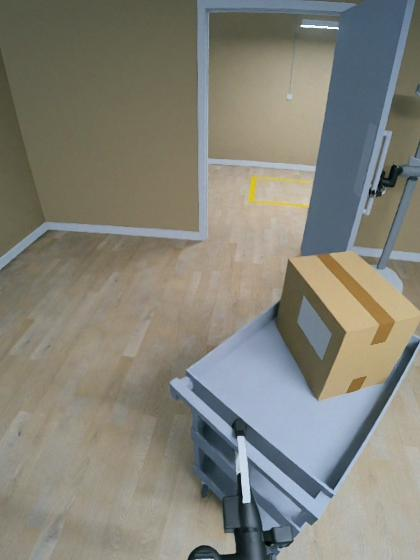

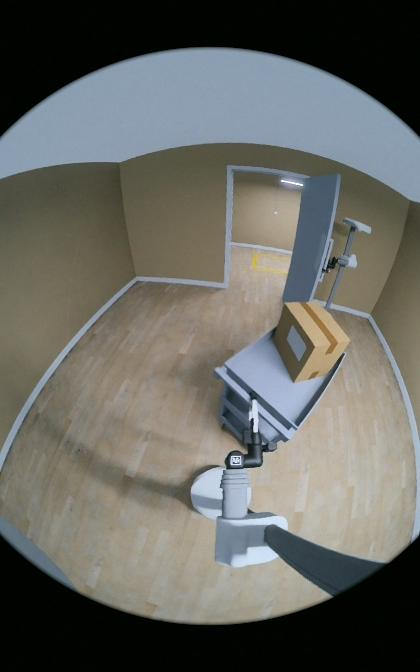

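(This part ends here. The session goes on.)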